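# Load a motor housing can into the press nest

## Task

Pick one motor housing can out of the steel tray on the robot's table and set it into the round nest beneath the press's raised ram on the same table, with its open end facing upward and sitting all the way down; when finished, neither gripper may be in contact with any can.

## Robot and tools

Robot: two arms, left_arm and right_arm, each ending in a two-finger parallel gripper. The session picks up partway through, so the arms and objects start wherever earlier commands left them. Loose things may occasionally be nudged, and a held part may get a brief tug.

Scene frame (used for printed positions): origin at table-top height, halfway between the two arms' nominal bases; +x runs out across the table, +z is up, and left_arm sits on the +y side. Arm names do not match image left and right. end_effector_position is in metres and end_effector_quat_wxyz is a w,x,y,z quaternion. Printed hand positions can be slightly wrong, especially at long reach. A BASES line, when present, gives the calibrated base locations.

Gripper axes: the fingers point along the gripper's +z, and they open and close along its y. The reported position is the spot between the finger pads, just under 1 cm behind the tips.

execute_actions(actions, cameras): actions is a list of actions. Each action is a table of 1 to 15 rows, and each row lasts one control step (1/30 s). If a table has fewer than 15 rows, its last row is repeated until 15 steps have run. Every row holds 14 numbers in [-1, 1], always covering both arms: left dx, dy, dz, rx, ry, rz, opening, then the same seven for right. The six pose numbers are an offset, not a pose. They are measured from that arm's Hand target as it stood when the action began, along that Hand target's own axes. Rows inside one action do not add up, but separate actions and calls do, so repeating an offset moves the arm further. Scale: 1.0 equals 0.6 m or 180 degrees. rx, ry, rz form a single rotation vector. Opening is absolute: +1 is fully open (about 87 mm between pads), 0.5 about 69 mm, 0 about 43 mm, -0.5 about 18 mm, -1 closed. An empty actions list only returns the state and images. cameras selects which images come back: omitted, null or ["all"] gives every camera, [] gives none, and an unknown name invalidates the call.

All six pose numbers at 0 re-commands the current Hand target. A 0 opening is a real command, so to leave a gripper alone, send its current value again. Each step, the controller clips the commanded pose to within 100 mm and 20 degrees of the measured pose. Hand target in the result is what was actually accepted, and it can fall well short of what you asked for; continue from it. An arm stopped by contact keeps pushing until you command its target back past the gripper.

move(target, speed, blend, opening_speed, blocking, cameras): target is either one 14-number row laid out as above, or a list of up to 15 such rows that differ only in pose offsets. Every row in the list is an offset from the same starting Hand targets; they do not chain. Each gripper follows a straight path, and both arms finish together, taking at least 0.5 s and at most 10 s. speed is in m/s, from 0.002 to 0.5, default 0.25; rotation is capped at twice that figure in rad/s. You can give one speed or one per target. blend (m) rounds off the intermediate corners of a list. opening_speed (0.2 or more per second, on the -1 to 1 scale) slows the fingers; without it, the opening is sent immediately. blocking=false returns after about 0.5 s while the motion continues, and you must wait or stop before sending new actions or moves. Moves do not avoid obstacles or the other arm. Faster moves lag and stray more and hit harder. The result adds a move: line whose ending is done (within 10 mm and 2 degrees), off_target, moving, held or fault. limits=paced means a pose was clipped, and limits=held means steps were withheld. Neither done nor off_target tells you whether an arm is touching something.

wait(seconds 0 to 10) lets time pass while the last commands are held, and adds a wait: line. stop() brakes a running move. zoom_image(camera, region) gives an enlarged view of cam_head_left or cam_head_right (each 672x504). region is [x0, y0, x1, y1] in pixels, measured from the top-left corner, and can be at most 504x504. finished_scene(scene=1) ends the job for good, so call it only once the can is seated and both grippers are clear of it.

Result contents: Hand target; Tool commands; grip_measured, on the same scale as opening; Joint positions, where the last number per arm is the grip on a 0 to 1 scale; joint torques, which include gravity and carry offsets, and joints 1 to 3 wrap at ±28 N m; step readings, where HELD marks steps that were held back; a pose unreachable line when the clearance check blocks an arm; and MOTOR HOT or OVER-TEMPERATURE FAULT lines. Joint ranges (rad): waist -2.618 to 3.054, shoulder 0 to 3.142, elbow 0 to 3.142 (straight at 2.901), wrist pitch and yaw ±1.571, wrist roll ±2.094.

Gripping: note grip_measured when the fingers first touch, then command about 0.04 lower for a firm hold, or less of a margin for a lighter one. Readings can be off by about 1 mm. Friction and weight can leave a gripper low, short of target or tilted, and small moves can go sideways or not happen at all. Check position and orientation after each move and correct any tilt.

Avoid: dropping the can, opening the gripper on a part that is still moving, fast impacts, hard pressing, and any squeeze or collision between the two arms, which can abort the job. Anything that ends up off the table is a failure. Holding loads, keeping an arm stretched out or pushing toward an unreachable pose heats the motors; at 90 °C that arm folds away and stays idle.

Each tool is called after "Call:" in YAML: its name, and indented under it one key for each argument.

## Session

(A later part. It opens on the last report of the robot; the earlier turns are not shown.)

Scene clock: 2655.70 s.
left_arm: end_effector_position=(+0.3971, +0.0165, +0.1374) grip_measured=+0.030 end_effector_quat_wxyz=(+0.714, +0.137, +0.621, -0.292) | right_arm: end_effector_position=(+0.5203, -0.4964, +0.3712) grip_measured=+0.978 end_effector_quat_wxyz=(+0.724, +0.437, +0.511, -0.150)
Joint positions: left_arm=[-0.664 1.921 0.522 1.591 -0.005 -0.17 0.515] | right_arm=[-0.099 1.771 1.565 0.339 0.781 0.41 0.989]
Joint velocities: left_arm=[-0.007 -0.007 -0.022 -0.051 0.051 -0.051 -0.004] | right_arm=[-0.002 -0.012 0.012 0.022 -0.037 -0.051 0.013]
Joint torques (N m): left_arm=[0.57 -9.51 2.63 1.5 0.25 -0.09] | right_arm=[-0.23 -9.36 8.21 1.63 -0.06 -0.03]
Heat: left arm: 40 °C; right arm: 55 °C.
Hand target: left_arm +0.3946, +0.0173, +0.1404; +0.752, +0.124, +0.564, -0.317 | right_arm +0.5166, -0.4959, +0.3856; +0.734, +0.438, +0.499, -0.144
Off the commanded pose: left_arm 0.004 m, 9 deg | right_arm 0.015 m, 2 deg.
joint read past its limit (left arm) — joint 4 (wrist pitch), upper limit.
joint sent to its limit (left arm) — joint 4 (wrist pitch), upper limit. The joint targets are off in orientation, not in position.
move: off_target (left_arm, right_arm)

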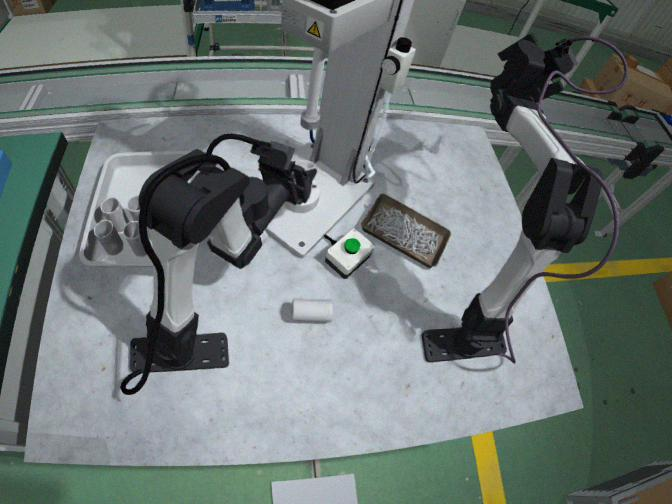

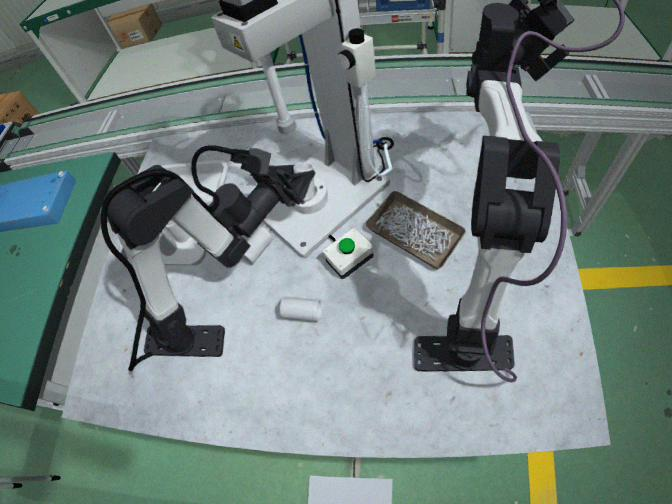

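Call:
move:
  target: [0,0,0,0,0,0,0.1,0,0,0,0,0,0,1]
  opening_speed: 0.2
  cameras: ["cam_head_right","cam_head_left"]

Call:
zoom_image:
  camera: "cam_head_right"
  region: [280, 155, 335, 210]

Call:
zoom_image:
  camera: "cam_head_left"
  region: [275, 150, 330, 205]

Scene clock: 2659.87 s.
left_arm: end_effector_position=(+0.3970, +0.0164, +0.1374) grip_measured=+0.100 end_effector_quat_wxyz=(+0.714, +0.137, +0.621, -0.293) | right_arm: end_effector_position=(+0.5203, -0.4964, +0.3712) grip_measured=+0.978 end_effector_quat_wxyz=(+0.724, +0.437, +0.511, -0.150)
Joint positions: left_arm=[-0.664 1.921 0.522 1.591 -0.004 -0.171 0.55] | right_arm=[-0.099 1.771 1.565 0.339 0.781 0.41 0.989]
Joint velocities: left_arm=[-0.002 0.012 -0.012 -0.066 -0.037 -0.007 0.004] | right_arm=[-0.007 0.002 0.007 -0.081 0.051 -0.037 0.018]
Joint torques (N m): left_arm=[0.53 -9.46 2.77 1.54 0.25 -0.08] | right_arm=[-0.23 -9.36 8.21 1.63 -0.06 -0.04]
Heat: left arm: 40 °C; right arm: 55 °C.
Hand target: left_arm +0.3946, +0.0173, +0.1404; +0.752, +0.124, +0.564, -0.317 | right_arm +0.5166, -0.4959, +0.3856; +0.734, +0.438, +0.499, -0.144
Off the commanded pose: left_arm 0.004 m, 9 deg | right_arm 0.015 m, 2 deg.
joint read past its limit (left arm) — joint 4 (wrist pitch), upper limit.
joint sent to its limit (left arm) — joint 4 (wrist pitch), upper limit. The joint targets are off in orientation, not in position.
move: off_target (left_arm, right_arm)

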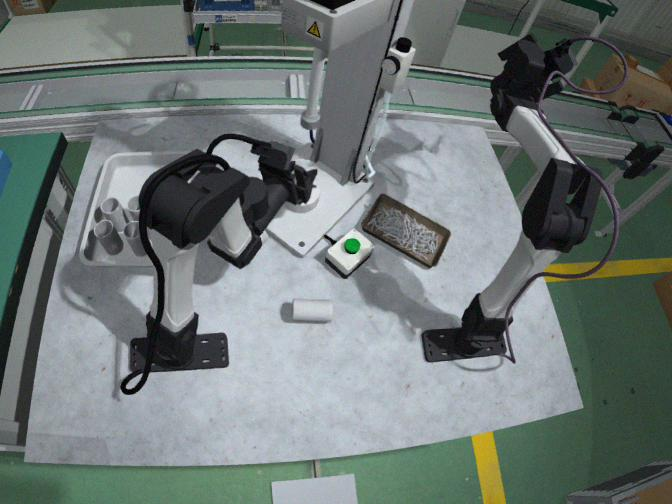

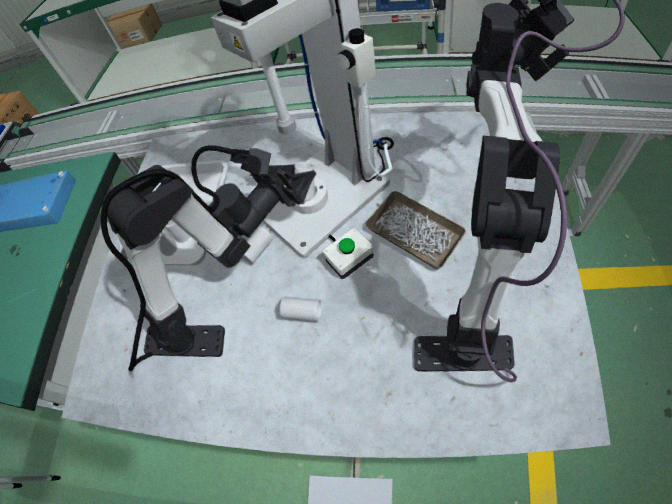

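Scaled by 9.164.

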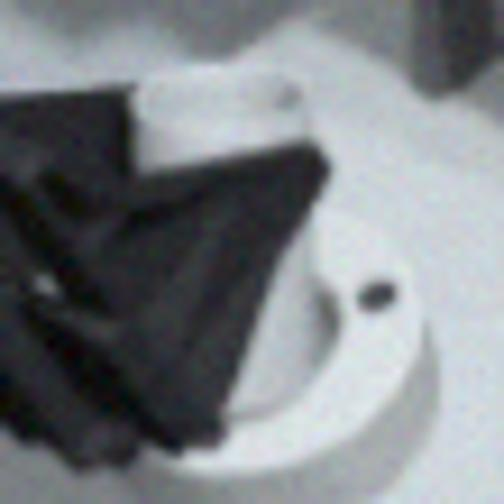

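Scaled by 9.164.

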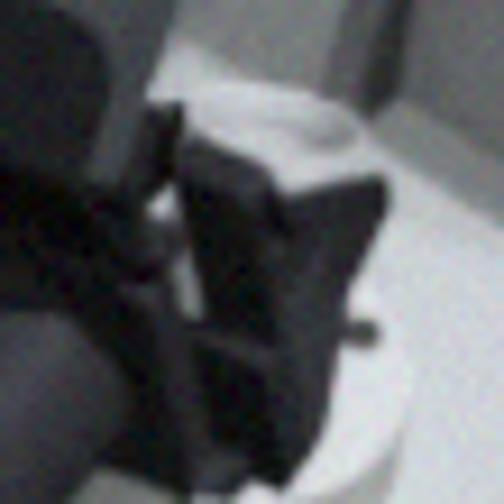

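Call:
move:
  target: [0,0.012,0,0,0,0,0.1,0,0,0,0,0,0,1]
  speed: 0.02
  cameras: ["cam_head_right","cam_head_left"]

Call:
zoom_image:
  camera: "cam_head_right"
  region: [280, 155, 335, 210]

Call:
zoom_image:
  camera: "cam_head_left"
  region: [275, 150, 330, 205]

Scene clock: 2667.70 s.
left_arm: end_effector_position=(+0.4001, +0.0210, +0.1374) grip_measured=+0.100 end_effector_quat_wxyz=(+0.713, +0.140, +0.621, -0.295) | right_arm: end_effector_position=(+0.5203, -0.4964, +0.3712) grip_measured=+0.978 end_effector_quat_wxyz=(+0.724, +0.437, +0.511, -0.150)
Joint positions: left_arm=[-0.639 1.921 0.522 1.591 0.027 -0.176 0.55] | right_arm=[-0.099 1.771 1.565 0.339 0.781 0.41 0.989]
Joint velocities: left_arm=[0.007 -0.002 0.002 -0.037 -0.007 -0.066 -0.006] | right_arm=[-0.007 0.007 0.012 0.022 0.007 -0.037 -0.013]
Joint torques (N m): left_arm=[0.76 -9.09 2.86 1.51 0.2 -0.05] | right_arm=[-0.23 -9.36 8.21 1.63 -0.06 -0.04]
Heat: left arm: 40 °C; right arm: 55 °C.
Hand target: left_arm +0.3991, +0.0230, +0.1391; +0.752, +0.124, +0.564, -0.317 | right_arm +0.5166, -0.4959, +0.3856; +0.734, +0.438, +0.499, -0.144
Off the commanded pose: left_arm 0.003 m, 9 deg | right_arm 0.015 m, 2 deg.
joint read past its limit (left arm) — joint 4 (wrist pitch), upper limit.
joint sent to its limit (left arm) — joint 4 (wrist pitch), upper limit. The joint targets are off in orientation, not in position.
move: off_target (left_arm, right_arm)

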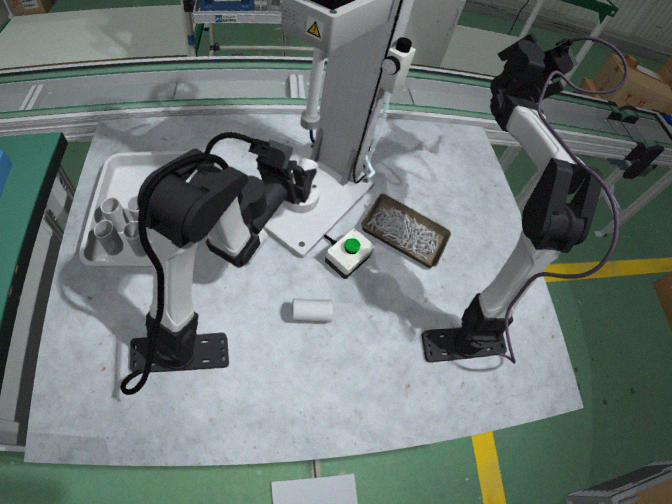

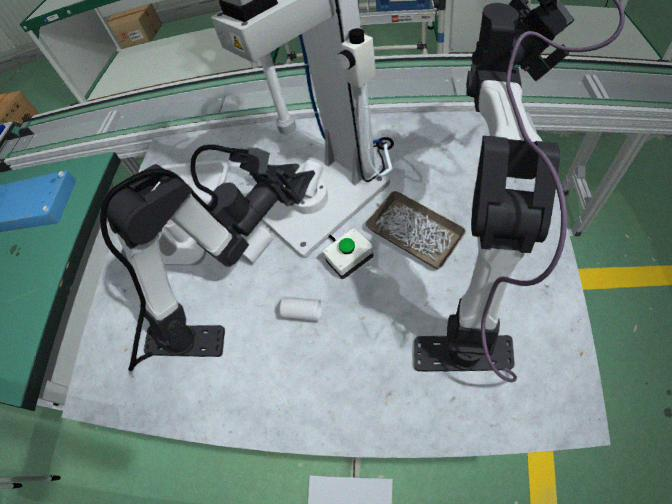

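Scaled by 9.164.

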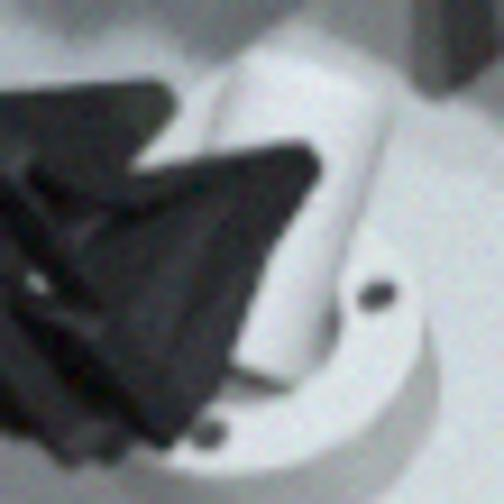

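Scaled by 9.164.

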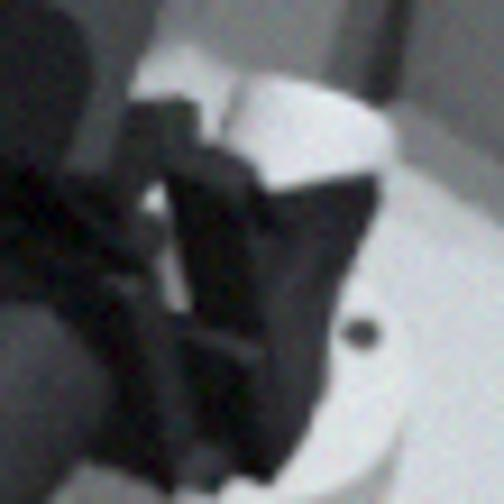

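Call:
move:
  target: [0,0,0,0,0,0,0.7,0,0,0,0,0,0,1]
  opening_speed: 0.5
  cameras: ["cam_head_right","cam_head_left"]

Call:
zoom_image:
  camera: "cam_head_right"
  region: [270, 140, 340, 210]

Call:
zoom_image:
  camera: "cam_head_left"
  region: [270, 140, 340, 210]

Scene clock: 2675.90 s.
left_arm: end_effector_position=(+0.4000, +0.0209, +0.1374) grip_measured=+0.700 end_effector_quat_wxyz=(+0.713, +0.140, +0.621, -0.295) | right_arm: end_effector_position=(+0.5203, -0.4964, +0.3712) grip_measured=+0.978 end_effector_quat_wxyz=(+0.724, +0.437, +0.511, -0.150)
Joint positions: left_arm=[-0.639 1.921 0.522 1.591 0.027 -0.176 0.85] | right_arm=[-0.099 1.771 1.565 0.339 0.781 0.41 0.989]
Joint velocities: left_arm=[0.002 -0.007 0.002 -0.022 0.037 0.022 0.009] | right_arm=[0.022 -0.002 0.007 0.007 0.022 0.007 -0.003]
Joint torques (N m): left_arm=[0.7 -9.11 2.74 1.53 0.17 -0.07] | right_arm=[-0.21 -9.36 8.21 1.63 -0.06 -0.04]
Heat: left arm: 40 °C; right arm: 55 °C.
Hand target: left_arm +0.3991, +0.0229, +0.1391; +0.752, +0.124, +0.564, -0.317 | right_arm +0.5166, -0.4959, +0.3856; +0.734, +0.438, +0.499, -0.144
Off the commanded pose: left_arm 0.003 m, 9 deg | right_arm 0.015 m, 2 deg.
joint read past its limit (left arm) — joint 4 (wrist pitch), upper limit.
joint sent to its limit (left arm) — joint 4 (wrist pitch), upper limit. The joint targets are off in orientation, not in position.
move: off_target (left_arm, right_arm)

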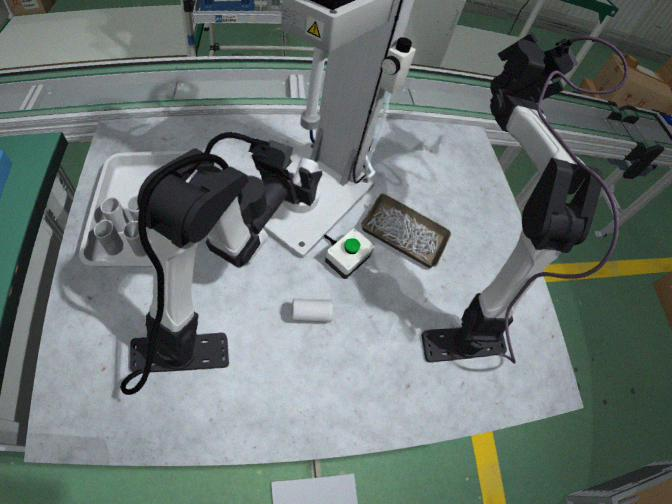

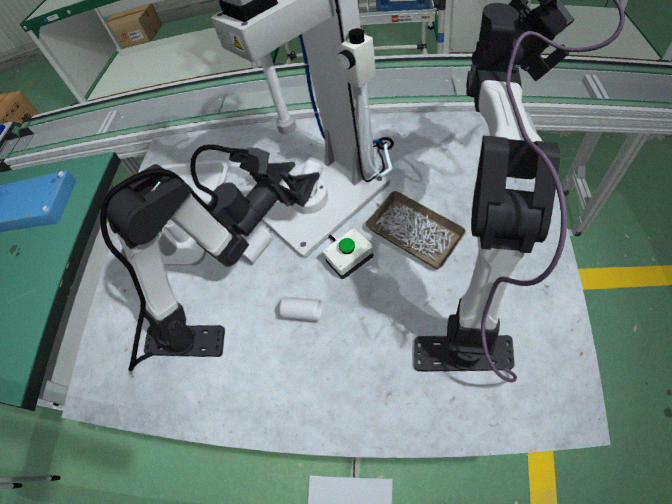

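Scaled by 7.200.

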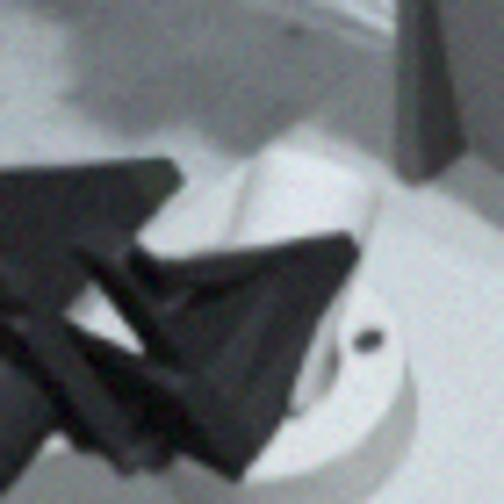

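Scaled by 7.200.

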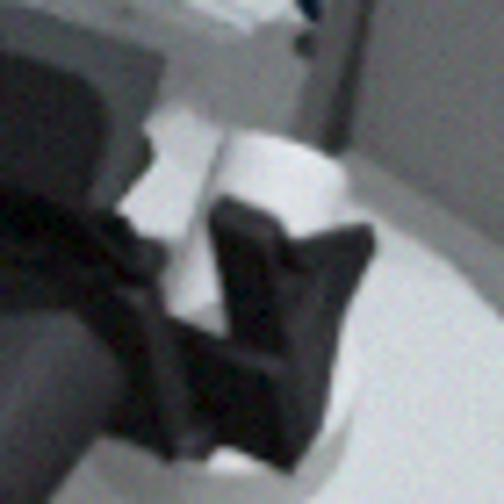

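Call:
move:
  target: [0.059,0.013,-0.003,0,0,0,0.7,0,0,0,0,0,0,1]
  speed: 0.05
  cameras: ["cam_head_right","cam_head_left"]

Call:
zoom_image:
  camera: "cam_head_right"
  region: [270, 140, 340, 210]

Call:
zoom_image:
  camera: "cam_head_left"
  region: [270, 140, 340, 210]

Scene clock: 2687.53 s.
left_arm: end_effector_position=(+0.4037, +0.0200, +0.1046) grip_measured=+0.700 end_effector_quat_wxyz=(+0.691, +0.146, +0.647, -0.287) | right_arm: end_effector_position=(+0.5203, -0.4964, +0.3712) grip_measured=+0.978 end_effector_quat_wxyz=(+0.724, +0.437, +0.511, -0.150)
Joint positions: left_arm=[-0.635 2.004 0.534 1.591 0.032 -0.176 0.85] | right_arm=[-0.099 1.771 1.565 0.339 0.781 0.41 0.989]
Joint velocities: left_arm=[-0.027 -0.007 0.007 -0.037 -0.037 0.007 0.002] | right_arm=[-0.012 -0.007 -0.007 -0.095 0.007 -0.007 -0.008]
Joint torques (N m): left_arm=[0.7 -6.94 4.6 1.57 0.21 -0.02] | right_arm=[-0.23 -9.35 8.21 1.63 -0.06 -0.04]
Heat: left arm: 40 °C; right arm: 55 °C.
Hand target: left_arm +0.4081, +0.0185, +0.1039; +0.752, +0.124, +0.564, -0.317 | right_arm +0.5166, -0.4959, +0.3856; +0.734, +0.438, +0.499, -0.144
Off the commanded pose: left_arm 0.005 m, 13 deg | right_arm 0.015 m, 2 deg.
joint read past its limit (left arm) — joint 4 (wrist pitch), upper limit.
joint sent to its limit (left arm) — joint 4 (wrist pitch), upper limit. The joint targets are off in orientation, not in position.
move: off_target (left_arm, right_arm)

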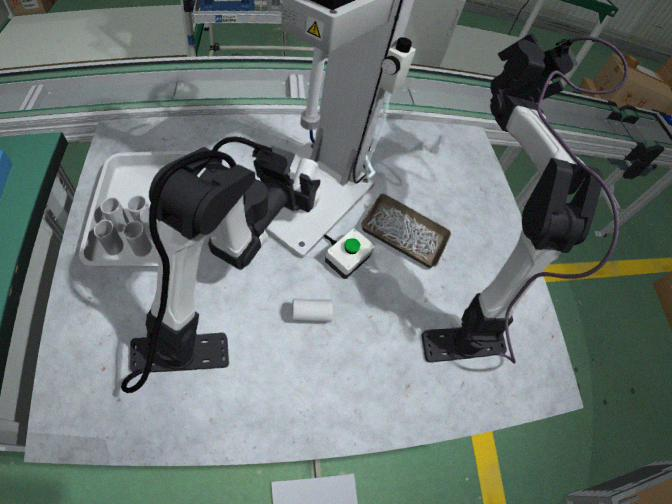

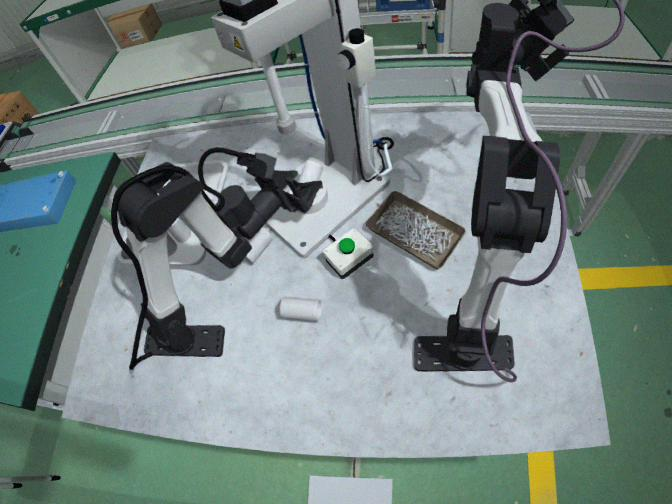

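Scaled by 7.200.

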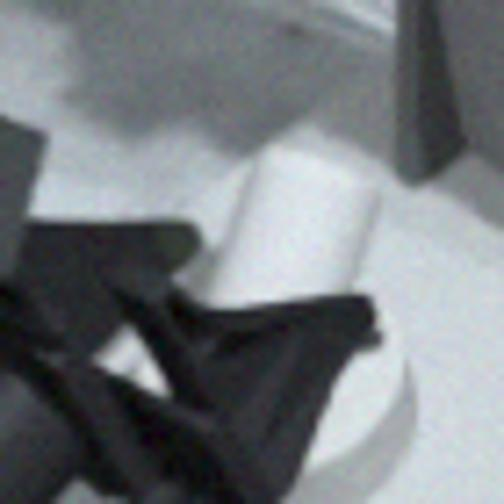

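Scaled by 7.200.

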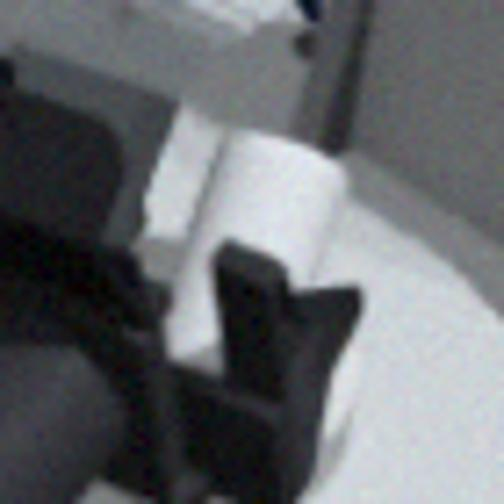

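Call:
move:
  target:
    - [0.0,0.012,0.0,-0.10,-0.024,0.10,0.7,0,0,0,0,0,0,1]
    - [0.014,0.033,0.036,-0.10,-0.024,0.10,0.7,0,0,0,0,0,0,1]
  speed: 0.05
  cameras: ["cam_head_right","cam_head_left"]

Call:
zoom_image:
  camera: "cam_head_right"
  region: [270, 140, 340, 210]

Call:
zoom_image:
  camera: "cam_head_left"
  region: [270, 140, 340, 210]

Scene clock: 2702.00 s.
left_arm: end_effector_position=(+0.4340, +0.0207, +0.1005) grip_measured=+0.700 end_effector_quat_wxyz=(+0.750, +0.083, +0.649, -0.100) | right_arm: end_effector_position=(+0.5203, -0.4964, +0.3712) grip_measured=+0.978 end_effector_quat_wxyz=(+0.724, +0.437, +0.511, -0.150)
Joint positions: left_arm=[-0.796 2.124 0.697 1.591 -0.477 0.07 0.85] | right_arm=[-0.099 1.771 1.565 0.339 0.781 0.41 0.989]
Joint velocities: left_arm=[0.002 -0.022 -0.032 -0.037 0.037 -0.051 -0.002] | right_arm=[0.002 -0.012 0.012 0.022 -0.037 -0.022 0.003]
Joint torques (N m): left_arm=[0.47 -7.88 4.75 1.49 0.19 0.17] | right_arm=[-0.23 -9.36 8.2 1.63 -0.06 -0.04]
Heat: left arm: 40 °C; right arm: 55 °C.
Hand target: left_arm +0.4384, +0.0188, +0.0990; +0.823, +0.077, +0.552, -0.110 | right_arm +0.5166, -0.4959, +0.3856; +0.734, +0.438, +0.499, -0.144
Off the commanded pose: left_arm 0.005 m, 14 deg | right_arm 0.015 m, 2 deg.
joint read past its limit (left arm) — joint 4 (wrist pitch), upper limit.
joint sent to its limit (left arm) — joint 4 (wrist pitch), upper limit. The joint targets are off in orientation, not in position.
move: off_target (left_arm, right_arm)

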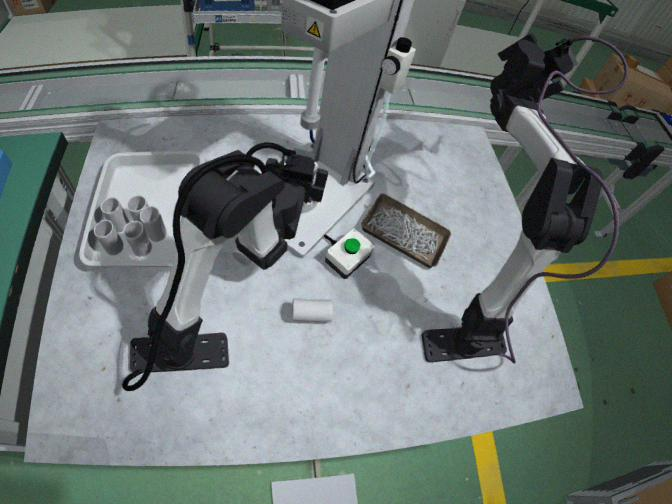

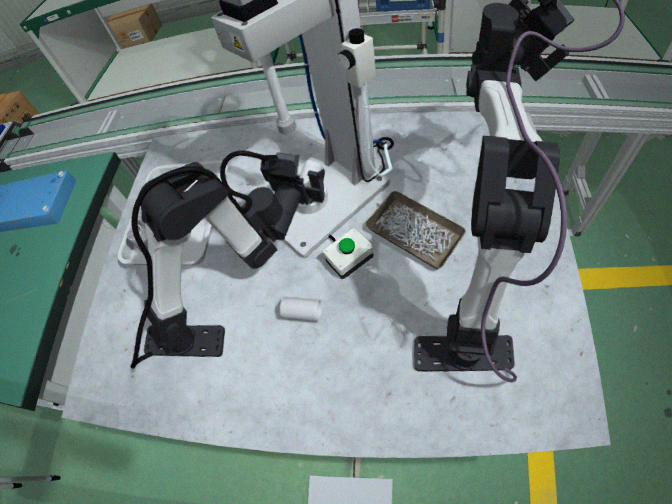

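Scaled by 7.200.

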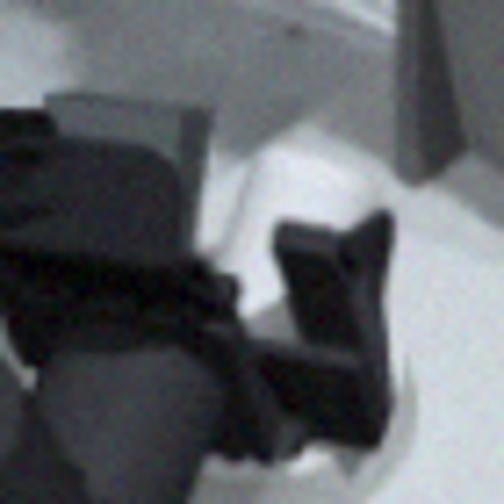

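Scaled by 7.200.

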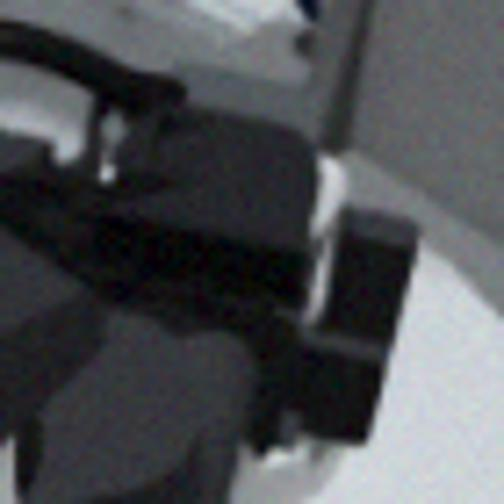

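Call:
move:
  target: [0,0,0,0,0,0,-0.035,0,0,0,0,0,0,1]
  opening_speed: 0.3
  cameras: ["cam_head_right","cam_head_left"]

Call:
zoom_image:
  camera: "cam_head_right"
  region: [270, 140, 340, 210]

Call:
zoom_image:
  camera: "cam_head_left"
  region: [270, 140, 340, 210]

Scene clock: 2708.30 s.
left_arm: end_effector_position=(+0.4330, +0.0139, +0.1024) grip_measured=+0.010 end_effector_quat_wxyz=(+0.750, +0.096, +0.644, -0.112) | right_arm: end_effector_position=(+0.5203, -0.4964, +0.3712) grip_measured=+0.978 end_effector_quat_wxyz=(+0.724, +0.437, +0.511, -0.150)
Joint positions: left_arm=[-0.796 2.124 0.701 1.591 -0.441 0.071 0.505] | right_arm=[-0.099 1.771 1.565 0.339 0.781 0.41 0.989]
Joint velocities: left_arm=[-0.002 0.002 -0.007 -0.051 -0.007 -0.066 0.006] | right_arm=[0.017 0.002 -0.002 0.007 -0.037 0.066 0.003]
Joint torques (N m): left_arm=[0.79 -8.05 4.25 1.47 -0.04 0.17] | right_arm=[-0.23 -9.36 8.21 1.63 -0.06 -0.04]
Heat: left arm: 40 °C; right arm: 55 °C.
Hand target: left_arm +0.4384, +0.0188, +0.0990; +0.823, +0.077, +0.552, -0.110 | right_arm +0.5166, -0.4959, +0.3856; +0.734, +0.438, +0.499, -0.144
Off the commanded pose: left_arm 0.008 m, 14 deg | right_arm 0.015 m, 2 deg.
joint read past its limit (left arm) — joint 4 (wrist pitch), upper limit.
joint sent to its limit (left arm) — joint 4 (wrist pitch), upper limit. The joint targets are off in orientation, not in position.
move: off_target (left_arm, right_arm)

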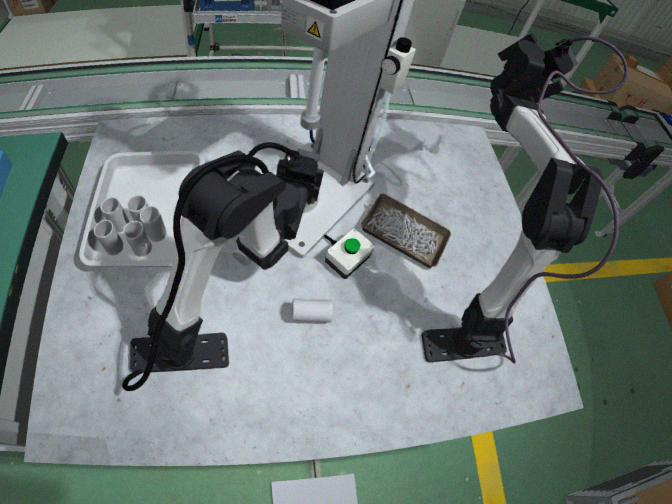

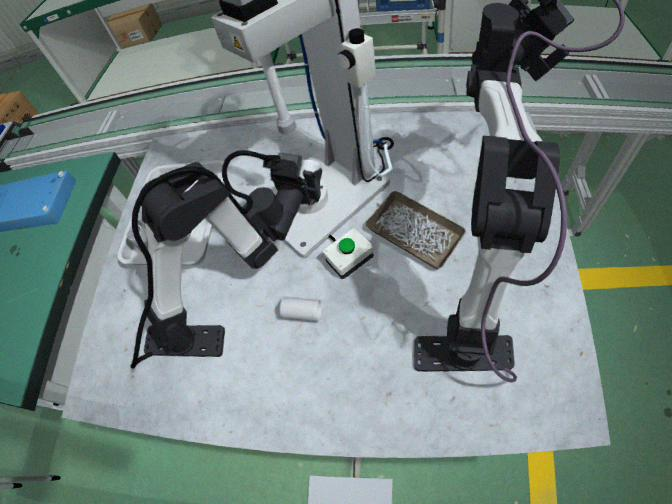

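Scaled by 7.200.

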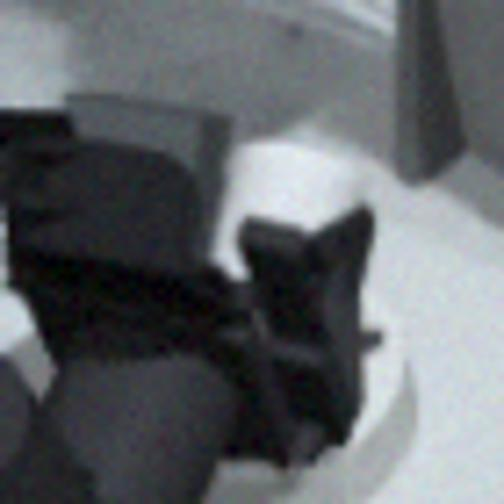

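Scaled by 7.200.

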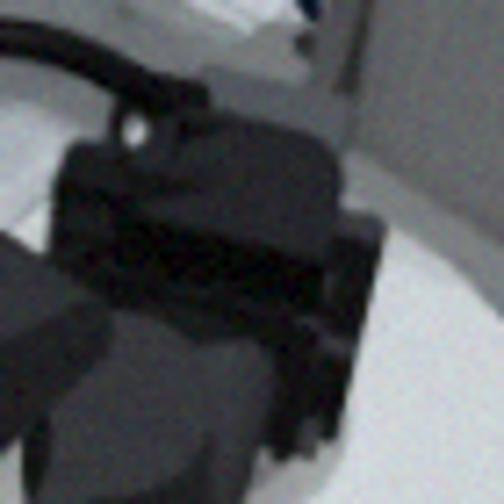

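Call:
move:
  target: [-0.045,-0.026,-0.058,0,0,0,-0.035,0,0,0,0,0,0,1]
  speed: 0.03
  cameras: ["cam_head_right","cam_head_left"]

Call:
zoom_image:
  camera: "cam_head_right"
  region: [270, 140, 340, 210]

Call:
zoom_image:
  camera: "cam_head_left"
  region: [270, 140, 340, 210]

Scene clock: 2717.97 s.
left_arm: end_effector_position=(+0.4043, +0.0151, +0.1209) grip_measured=+0.003 end_effector_quat_wxyz=(+0.755, +0.077, +0.643, -0.103) | right_arm: end_effector_position=(+0.5203, -0.4964, +0.3712) grip_measured=+0.978 end_effector_quat_wxyz=(+0.724, +0.437, +0.511, -0.150)
Joint positions: left_arm=[-0.876 2.025 0.625 1.593 -0.561 0.087 0.501] | right_arm=[-0.099 1.771 1.565 0.339 0.781 0.41 0.989]
Joint velocities: left_arm=[-0.007 -0.002 -0.002 -0.037 0.007 -0.022 0.001] | right_arm=[-0.007 -0.022 -0.007 -0.066 0.022 0.007 -0.003]
Joint torques (N m): left_arm=[-1.87 -9.17 0.69 1.42 0.08 0.06] | right_arm=[-0.23 -9.36 8.21 1.63 -0.06 -0.04]
Heat: left arm: 41 °C; right arm: 55 °C.
Hand target: left_arm +0.3934, +0.0140, +0.1111; +0.822, +0.075, +0.553, -0.111 | right_arm +0.5166, -0.4959, +0.3856; +0.734, +0.438, +0.499, -0.144
Off the commanded pose: left_arm 0.015 m, 13 deg | right_arm 0.015 m, 2 deg.
joint read past its limit (left arm) — joint 4 (wrist pitch), upper limit.
joint sent to its limit (left arm) — joint 4 (wrist pitch), upper limit. The joint targets are off in orientation, not in position.
move: off_target (left_arm, right_arm)

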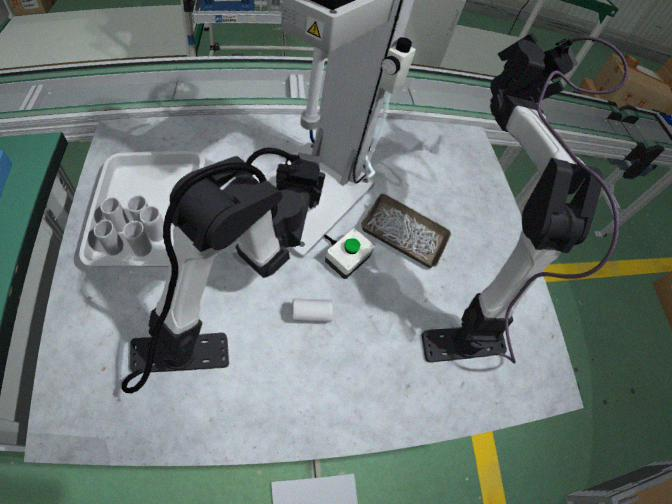

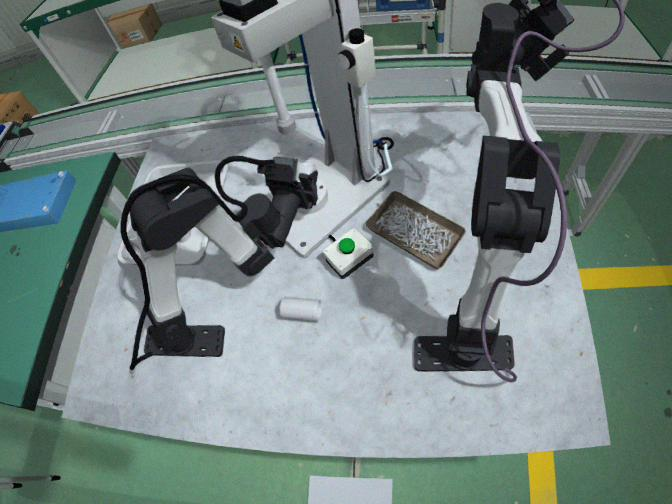

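Scaled by 7.200.

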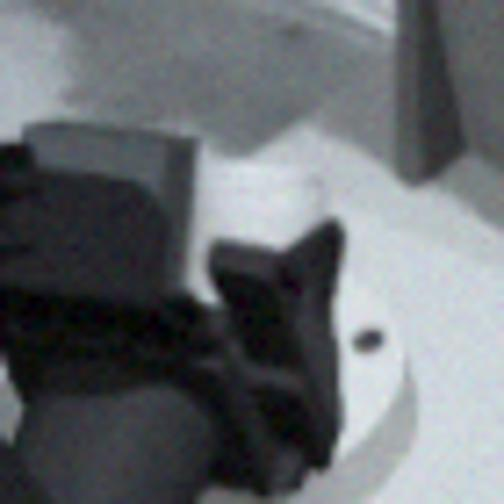

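Scaled by 7.200.

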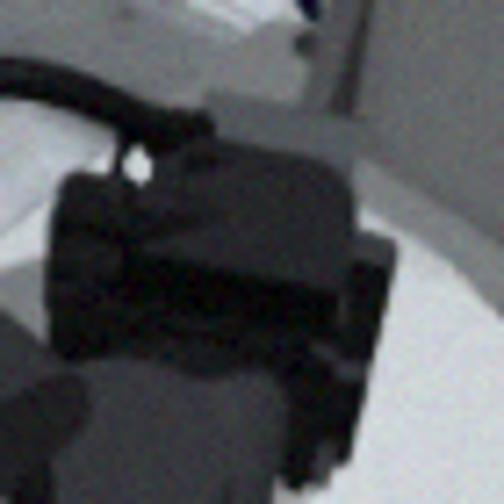

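Call:
move:
  target: [-0.014,-0.006,-0.022,0,0,0,-0.035,0,0,0,0,0,0,1]
  speed: 0.02
  cameras: ["cam_head_right","cam_head_left"]

Call:
zoom_image:
  camera: "cam_head_right"
  region: [270, 140, 340, 210]

Scene clock: 2726.43 s.
left_arm: end_effector_position=(+0.3895, +0.0188, +0.1260) grip_measured=+0.003 end_effector_quat_wxyz=(+0.755, +0.068, +0.645, -0.099) | right_arm: end_effector_position=(+0.5203, -0.4964, +0.3712) grip_measured=+0.978 end_effector_quat_wxyz=(+0.724, +0.437, +0.511, -0.150)
Joint positions: left_arm=[-0.913 1.977 0.58 1.593 -0.616 0.089 0.501] | right_arm=[-0.099 1.771 1.565 0.339 0.781 0.41 0.989]
Joint velocities: left_arm=[0.002 0.007 -0.007 0.066 -0.022 0.11 0.001] | right_arm=[-0.002 0.002 -0.002 0.007 0.022 -0.037 -0.018]
Joint torques (N m): left_arm=[-2.17 -7.99 0.7 1.42 0.2 0.05] | right_arm=[-0.23 -9.35 8.21 1.63 -0.06 -0.04]
Heat: left arm: 41 °C; right arm: 55 °C.
Hand target: left_arm +0.3776, +0.0144, +0.1139; +0.822, +0.075, +0.554, -0.112 | right_arm +0.5166, -0.4959, +0.3856; +0.734, +0.438, +0.499, -0.144
Off the commanded pose: left_arm 0.017 m, 13 deg | right_arm 0.015 m, 2 deg.
joint read past its limit (left arm) — joint 4 (wrist pitch), upper limit.
joint sent to its limit (left arm) — joint 4 (wrist pitch), upper limit. The joint targets are off in orientation, not in position.
move: off_target (left_arm, right_arm)

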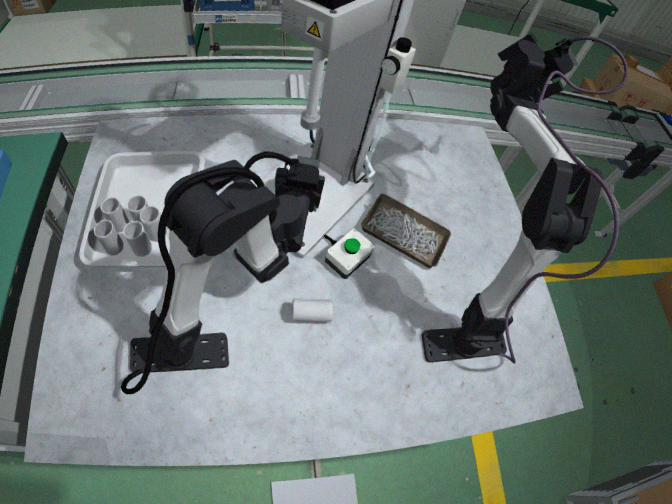

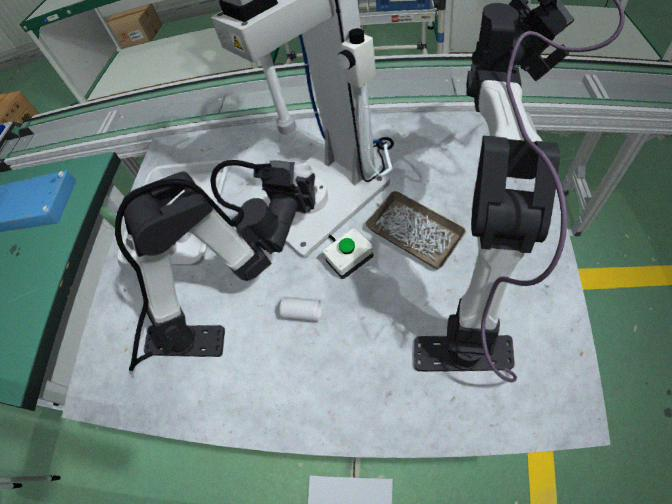

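Scaled by 7.200.

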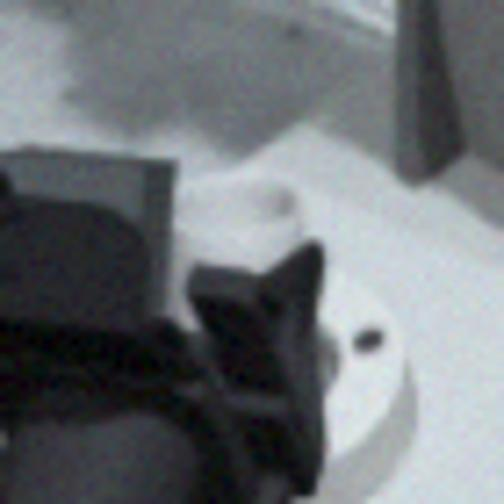

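Call:
move:
  target: [0.02,0,0,0,0,0,-0.035,0,0,0,0,0,0,1]
  speed: 0.02
  cameras: ["cam_head_right","cam_head_left"]

Call:
zoom_image:
  camera: "cam_head_right"
  region: [280, 155, 335, 210]

Call:
zoom_image:
  camera: "cam_head_left"
  region: [280, 155, 335, 210]

Scene clock: 2736.47 s.
left_arm: end_effector_position=(+0.3894, +0.0187, +0.1260) grip_measured=+0.003 end_effector_quat_wxyz=(+0.755, +0.068, +0.645, -0.099) | right_arm: end_effector_position=(+0.5203, -0.4964, +0.3712) grip_measured=+0.978 end_effector_quat_wxyz=(+0.724, +0.437, +0.511, -0.150)
Joint positions: left_arm=[-0.913 1.977 0.58 1.593 -0.616 0.089 0.501] | right_arm=[-0.099 1.771 1.565 0.339 0.781 0.41 0.989]
Joint velocities: left_arm=[0.012 -0.007 -0.017 -0.037 -0.051 -0.022 0.004] | right_arm=[0.012 0.007 0.022 -0.037 0.007 -0.051 0.003]
Joint torques (N m): left_arm=[-1.31 -4.67 1.63 1.39 0.27 -0.11] | right_arm=[-0.23 -9.36 8.21 1.63 -0.06 -0.04]
Heat: left arm: 40 °C; right arm: 55 °C.
Hand target: left_arm +0.3818, +0.0133, +0.1027; +0.822, +0.075, +0.554, -0.112 | right_arm +0.5166, -0.4959, +0.3856; +0.734, +0.438, +0.499, -0.144
Off the commanded pose: left_arm 0.025 m, 13 deg | right_arm 0.015 m, 2 deg.
joint read past its limit (left arm) — joint 4 (wrist pitch), upper limit.
joint sent to its limit (left arm) — joint 4 (wrist pitch), upper limit. The joint targets are off in orientation, not in position.
move: off_target (left_arm, right_arm)

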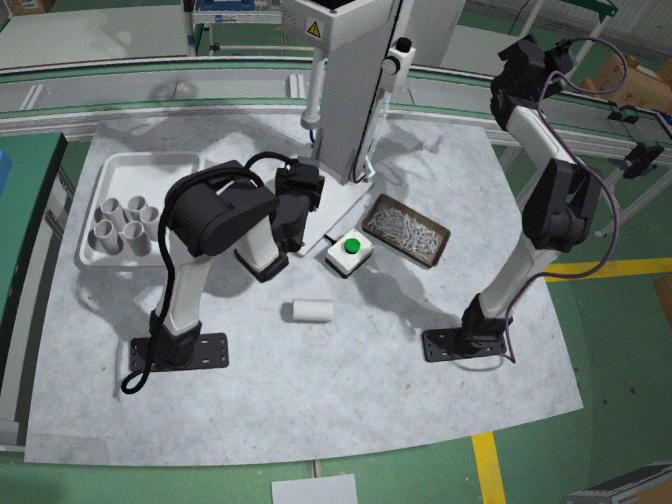

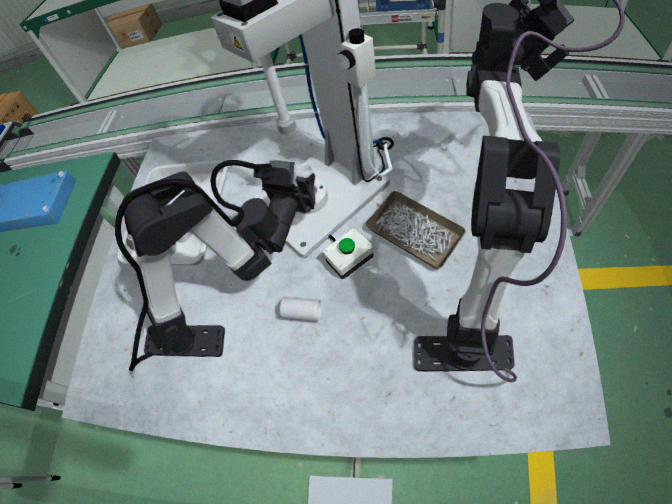

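Scaled by 9.164.

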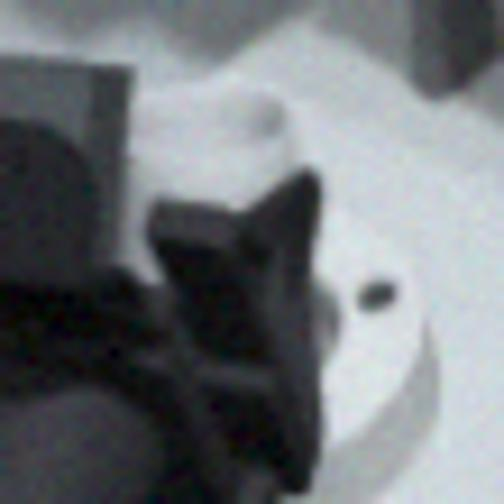

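Scaled by 9.164.

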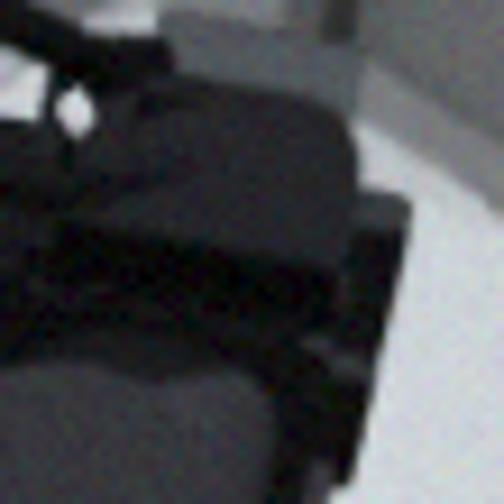

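Call:
move:
  target: [-0.036,0.007,0,0,0,0,-0.035,0,0,0,0,0,0,1]
  speed: 0.03
  cameras: []

Call:
move:
  target: [0,0,0,0,0,0,0.04,0,0,0,0,0,0,1]
  opening_speed: 0.2
  cameras: ["cam_head_right","cam_head_left"]

Call:
zoom_image:
  camera: "cam_head_right"
  region: [280, 155, 335, 210]

Scene clock: 2746.73 s.
left_arm: end_effector_position=(+0.3834, +0.0206, +0.1278) grip_measured=+0.003 end_effector_quat_wxyz=(+0.754, +0.072, +0.645, -0.102) | right_arm: end_effector_position=(+0.5203, -0.4964, +0.3712) grip_measured=+0.978 end_effector_quat_wxyz=(+0.724, +0.437, +0.511, -0.150)
Joint positions: left_arm=[-0.919 1.953 0.553 1.593 -0.612 0.089 0.501] | right_arm=[-0.099 1.771 1.565 0.339 0.781 0.41 0.989]
Joint velocities: left_arm=[-0.007 0.017 -0.002 -0.037 -0.007 0.022 -0.001] | right_arm=[-0.012 0.002 -0.027 -0.037 -0.066 0.007 0.003]
Joint torques (N m): left_arm=[-1.18 -9.13 1.16 1.43 0.24 0.16] | right_arm=[-0.23 -9.35 8.21 1.63 -0.06 -0.04]
Heat: left arm: 39 °C; right arm: 55 °C.
Hand target: left_arm +0.3752, +0.0192, +0.1232; +0.822, +0.075, +0.554, -0.112 | right_arm +0.5166, -0.4959, +0.3856; +0.734, +0.438, +0.499, -0.144
Off the commanded pose: left_arm 0.010 m, 13 deg | right_arm 0.015 m, 2 deg.
joint read past its limit (left arm) — joint 4 (wrist pitch), upper limit.
joint sent to its limit (left arm) — joint 4 (wrist pitch), upper limit. The joint targets are off in orientation, not in position.
move: off_target (left_arm, right_arm)
No camera images: "cameras" was empty.

Scene clock: 2747.53 s.
left_arm: end_effector_position=(+0.3785, +0.0211, +0.1219) grip_measured=+0.040 end_effector_quat_wxyz=(+0.749, +0.080, +0.650, -0.100) | right_arm: end_effector_position=(+0.5203, -0.4964, +0.3712) grip_measured=+0.978 end_effector_quat_wxyz=(+0.724, +0.437, +0.511, -0.150)
Joint positions: left_arm=[-0.927 1.953 0.535 1.592 -0.612 0.09 0.52] | right_arm=[-0.099 1.771 1.565 0.339 0.781 0.41 0.989]
Joint velocities: left_arm=[-0.002 -0.012 0.022 -0.007 -0.022 -0.022 -0.001] | right_arm=[0.007 -0.002 -0.002 -0.007 -0.022 -0.022 -0.003]
Joint torques (N m): left_arm=[-0.58 -9.11 2.62 1.43 0.21 0.16] | right_arm=[-0.23 -9.35 8.21 1.63 -0.06 -0.04]
Heat: left arm: 39 °C; right arm: 55 °C.
Hand target: left_arm +0.3752, +0.0191, +0.1231; +0.822, +0.075, +0.554, -0.112 | right_arm +0.5166, -0.4959, +0.3856; +0.734, +0.438, +0.499, -0.144
Off the commanded pose: left_arm 0.004 m, 14 deg | right_arm 0.015 m, 2 deg.
joint read past its limit (left arm) — joint 4 (wrist pitch), upper limit.
joint sent to its limit (left arm) — joint 4 (wrist pitch), upper limit. The joint targets are off in orientation, not in position.
move: off_target (left_arm, right_arm)

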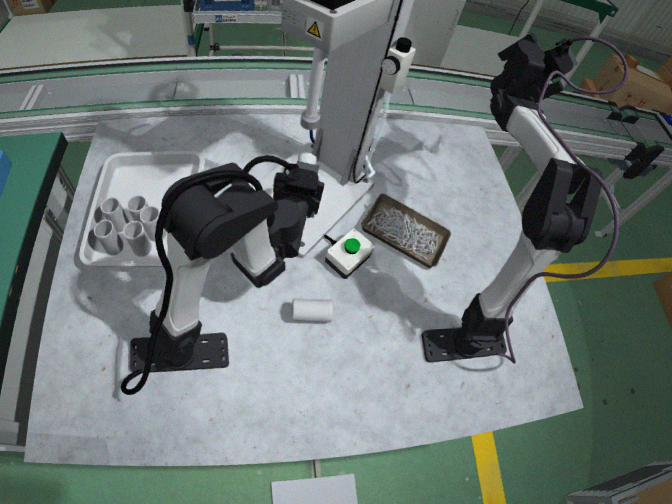

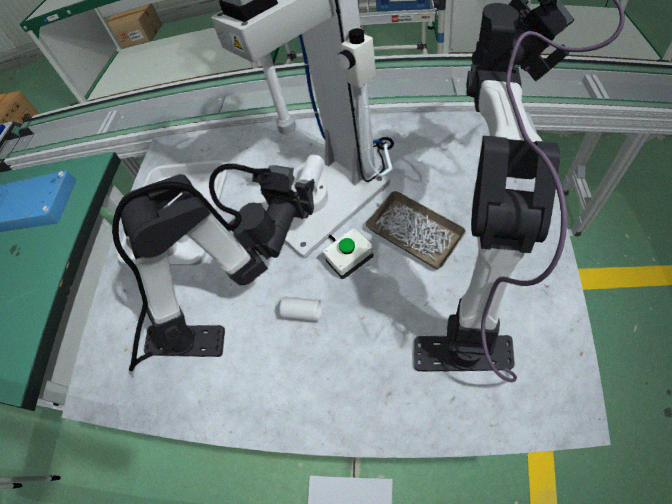

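Scaled by 9.164.

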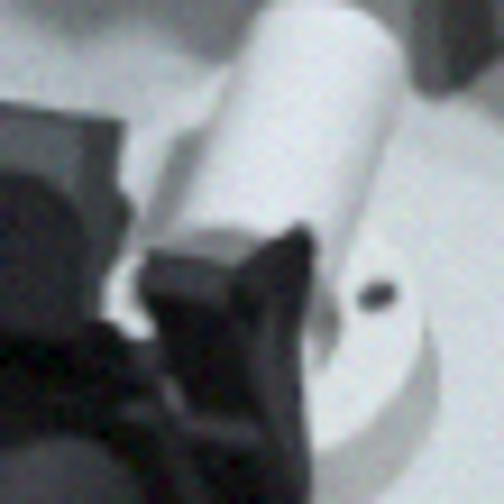

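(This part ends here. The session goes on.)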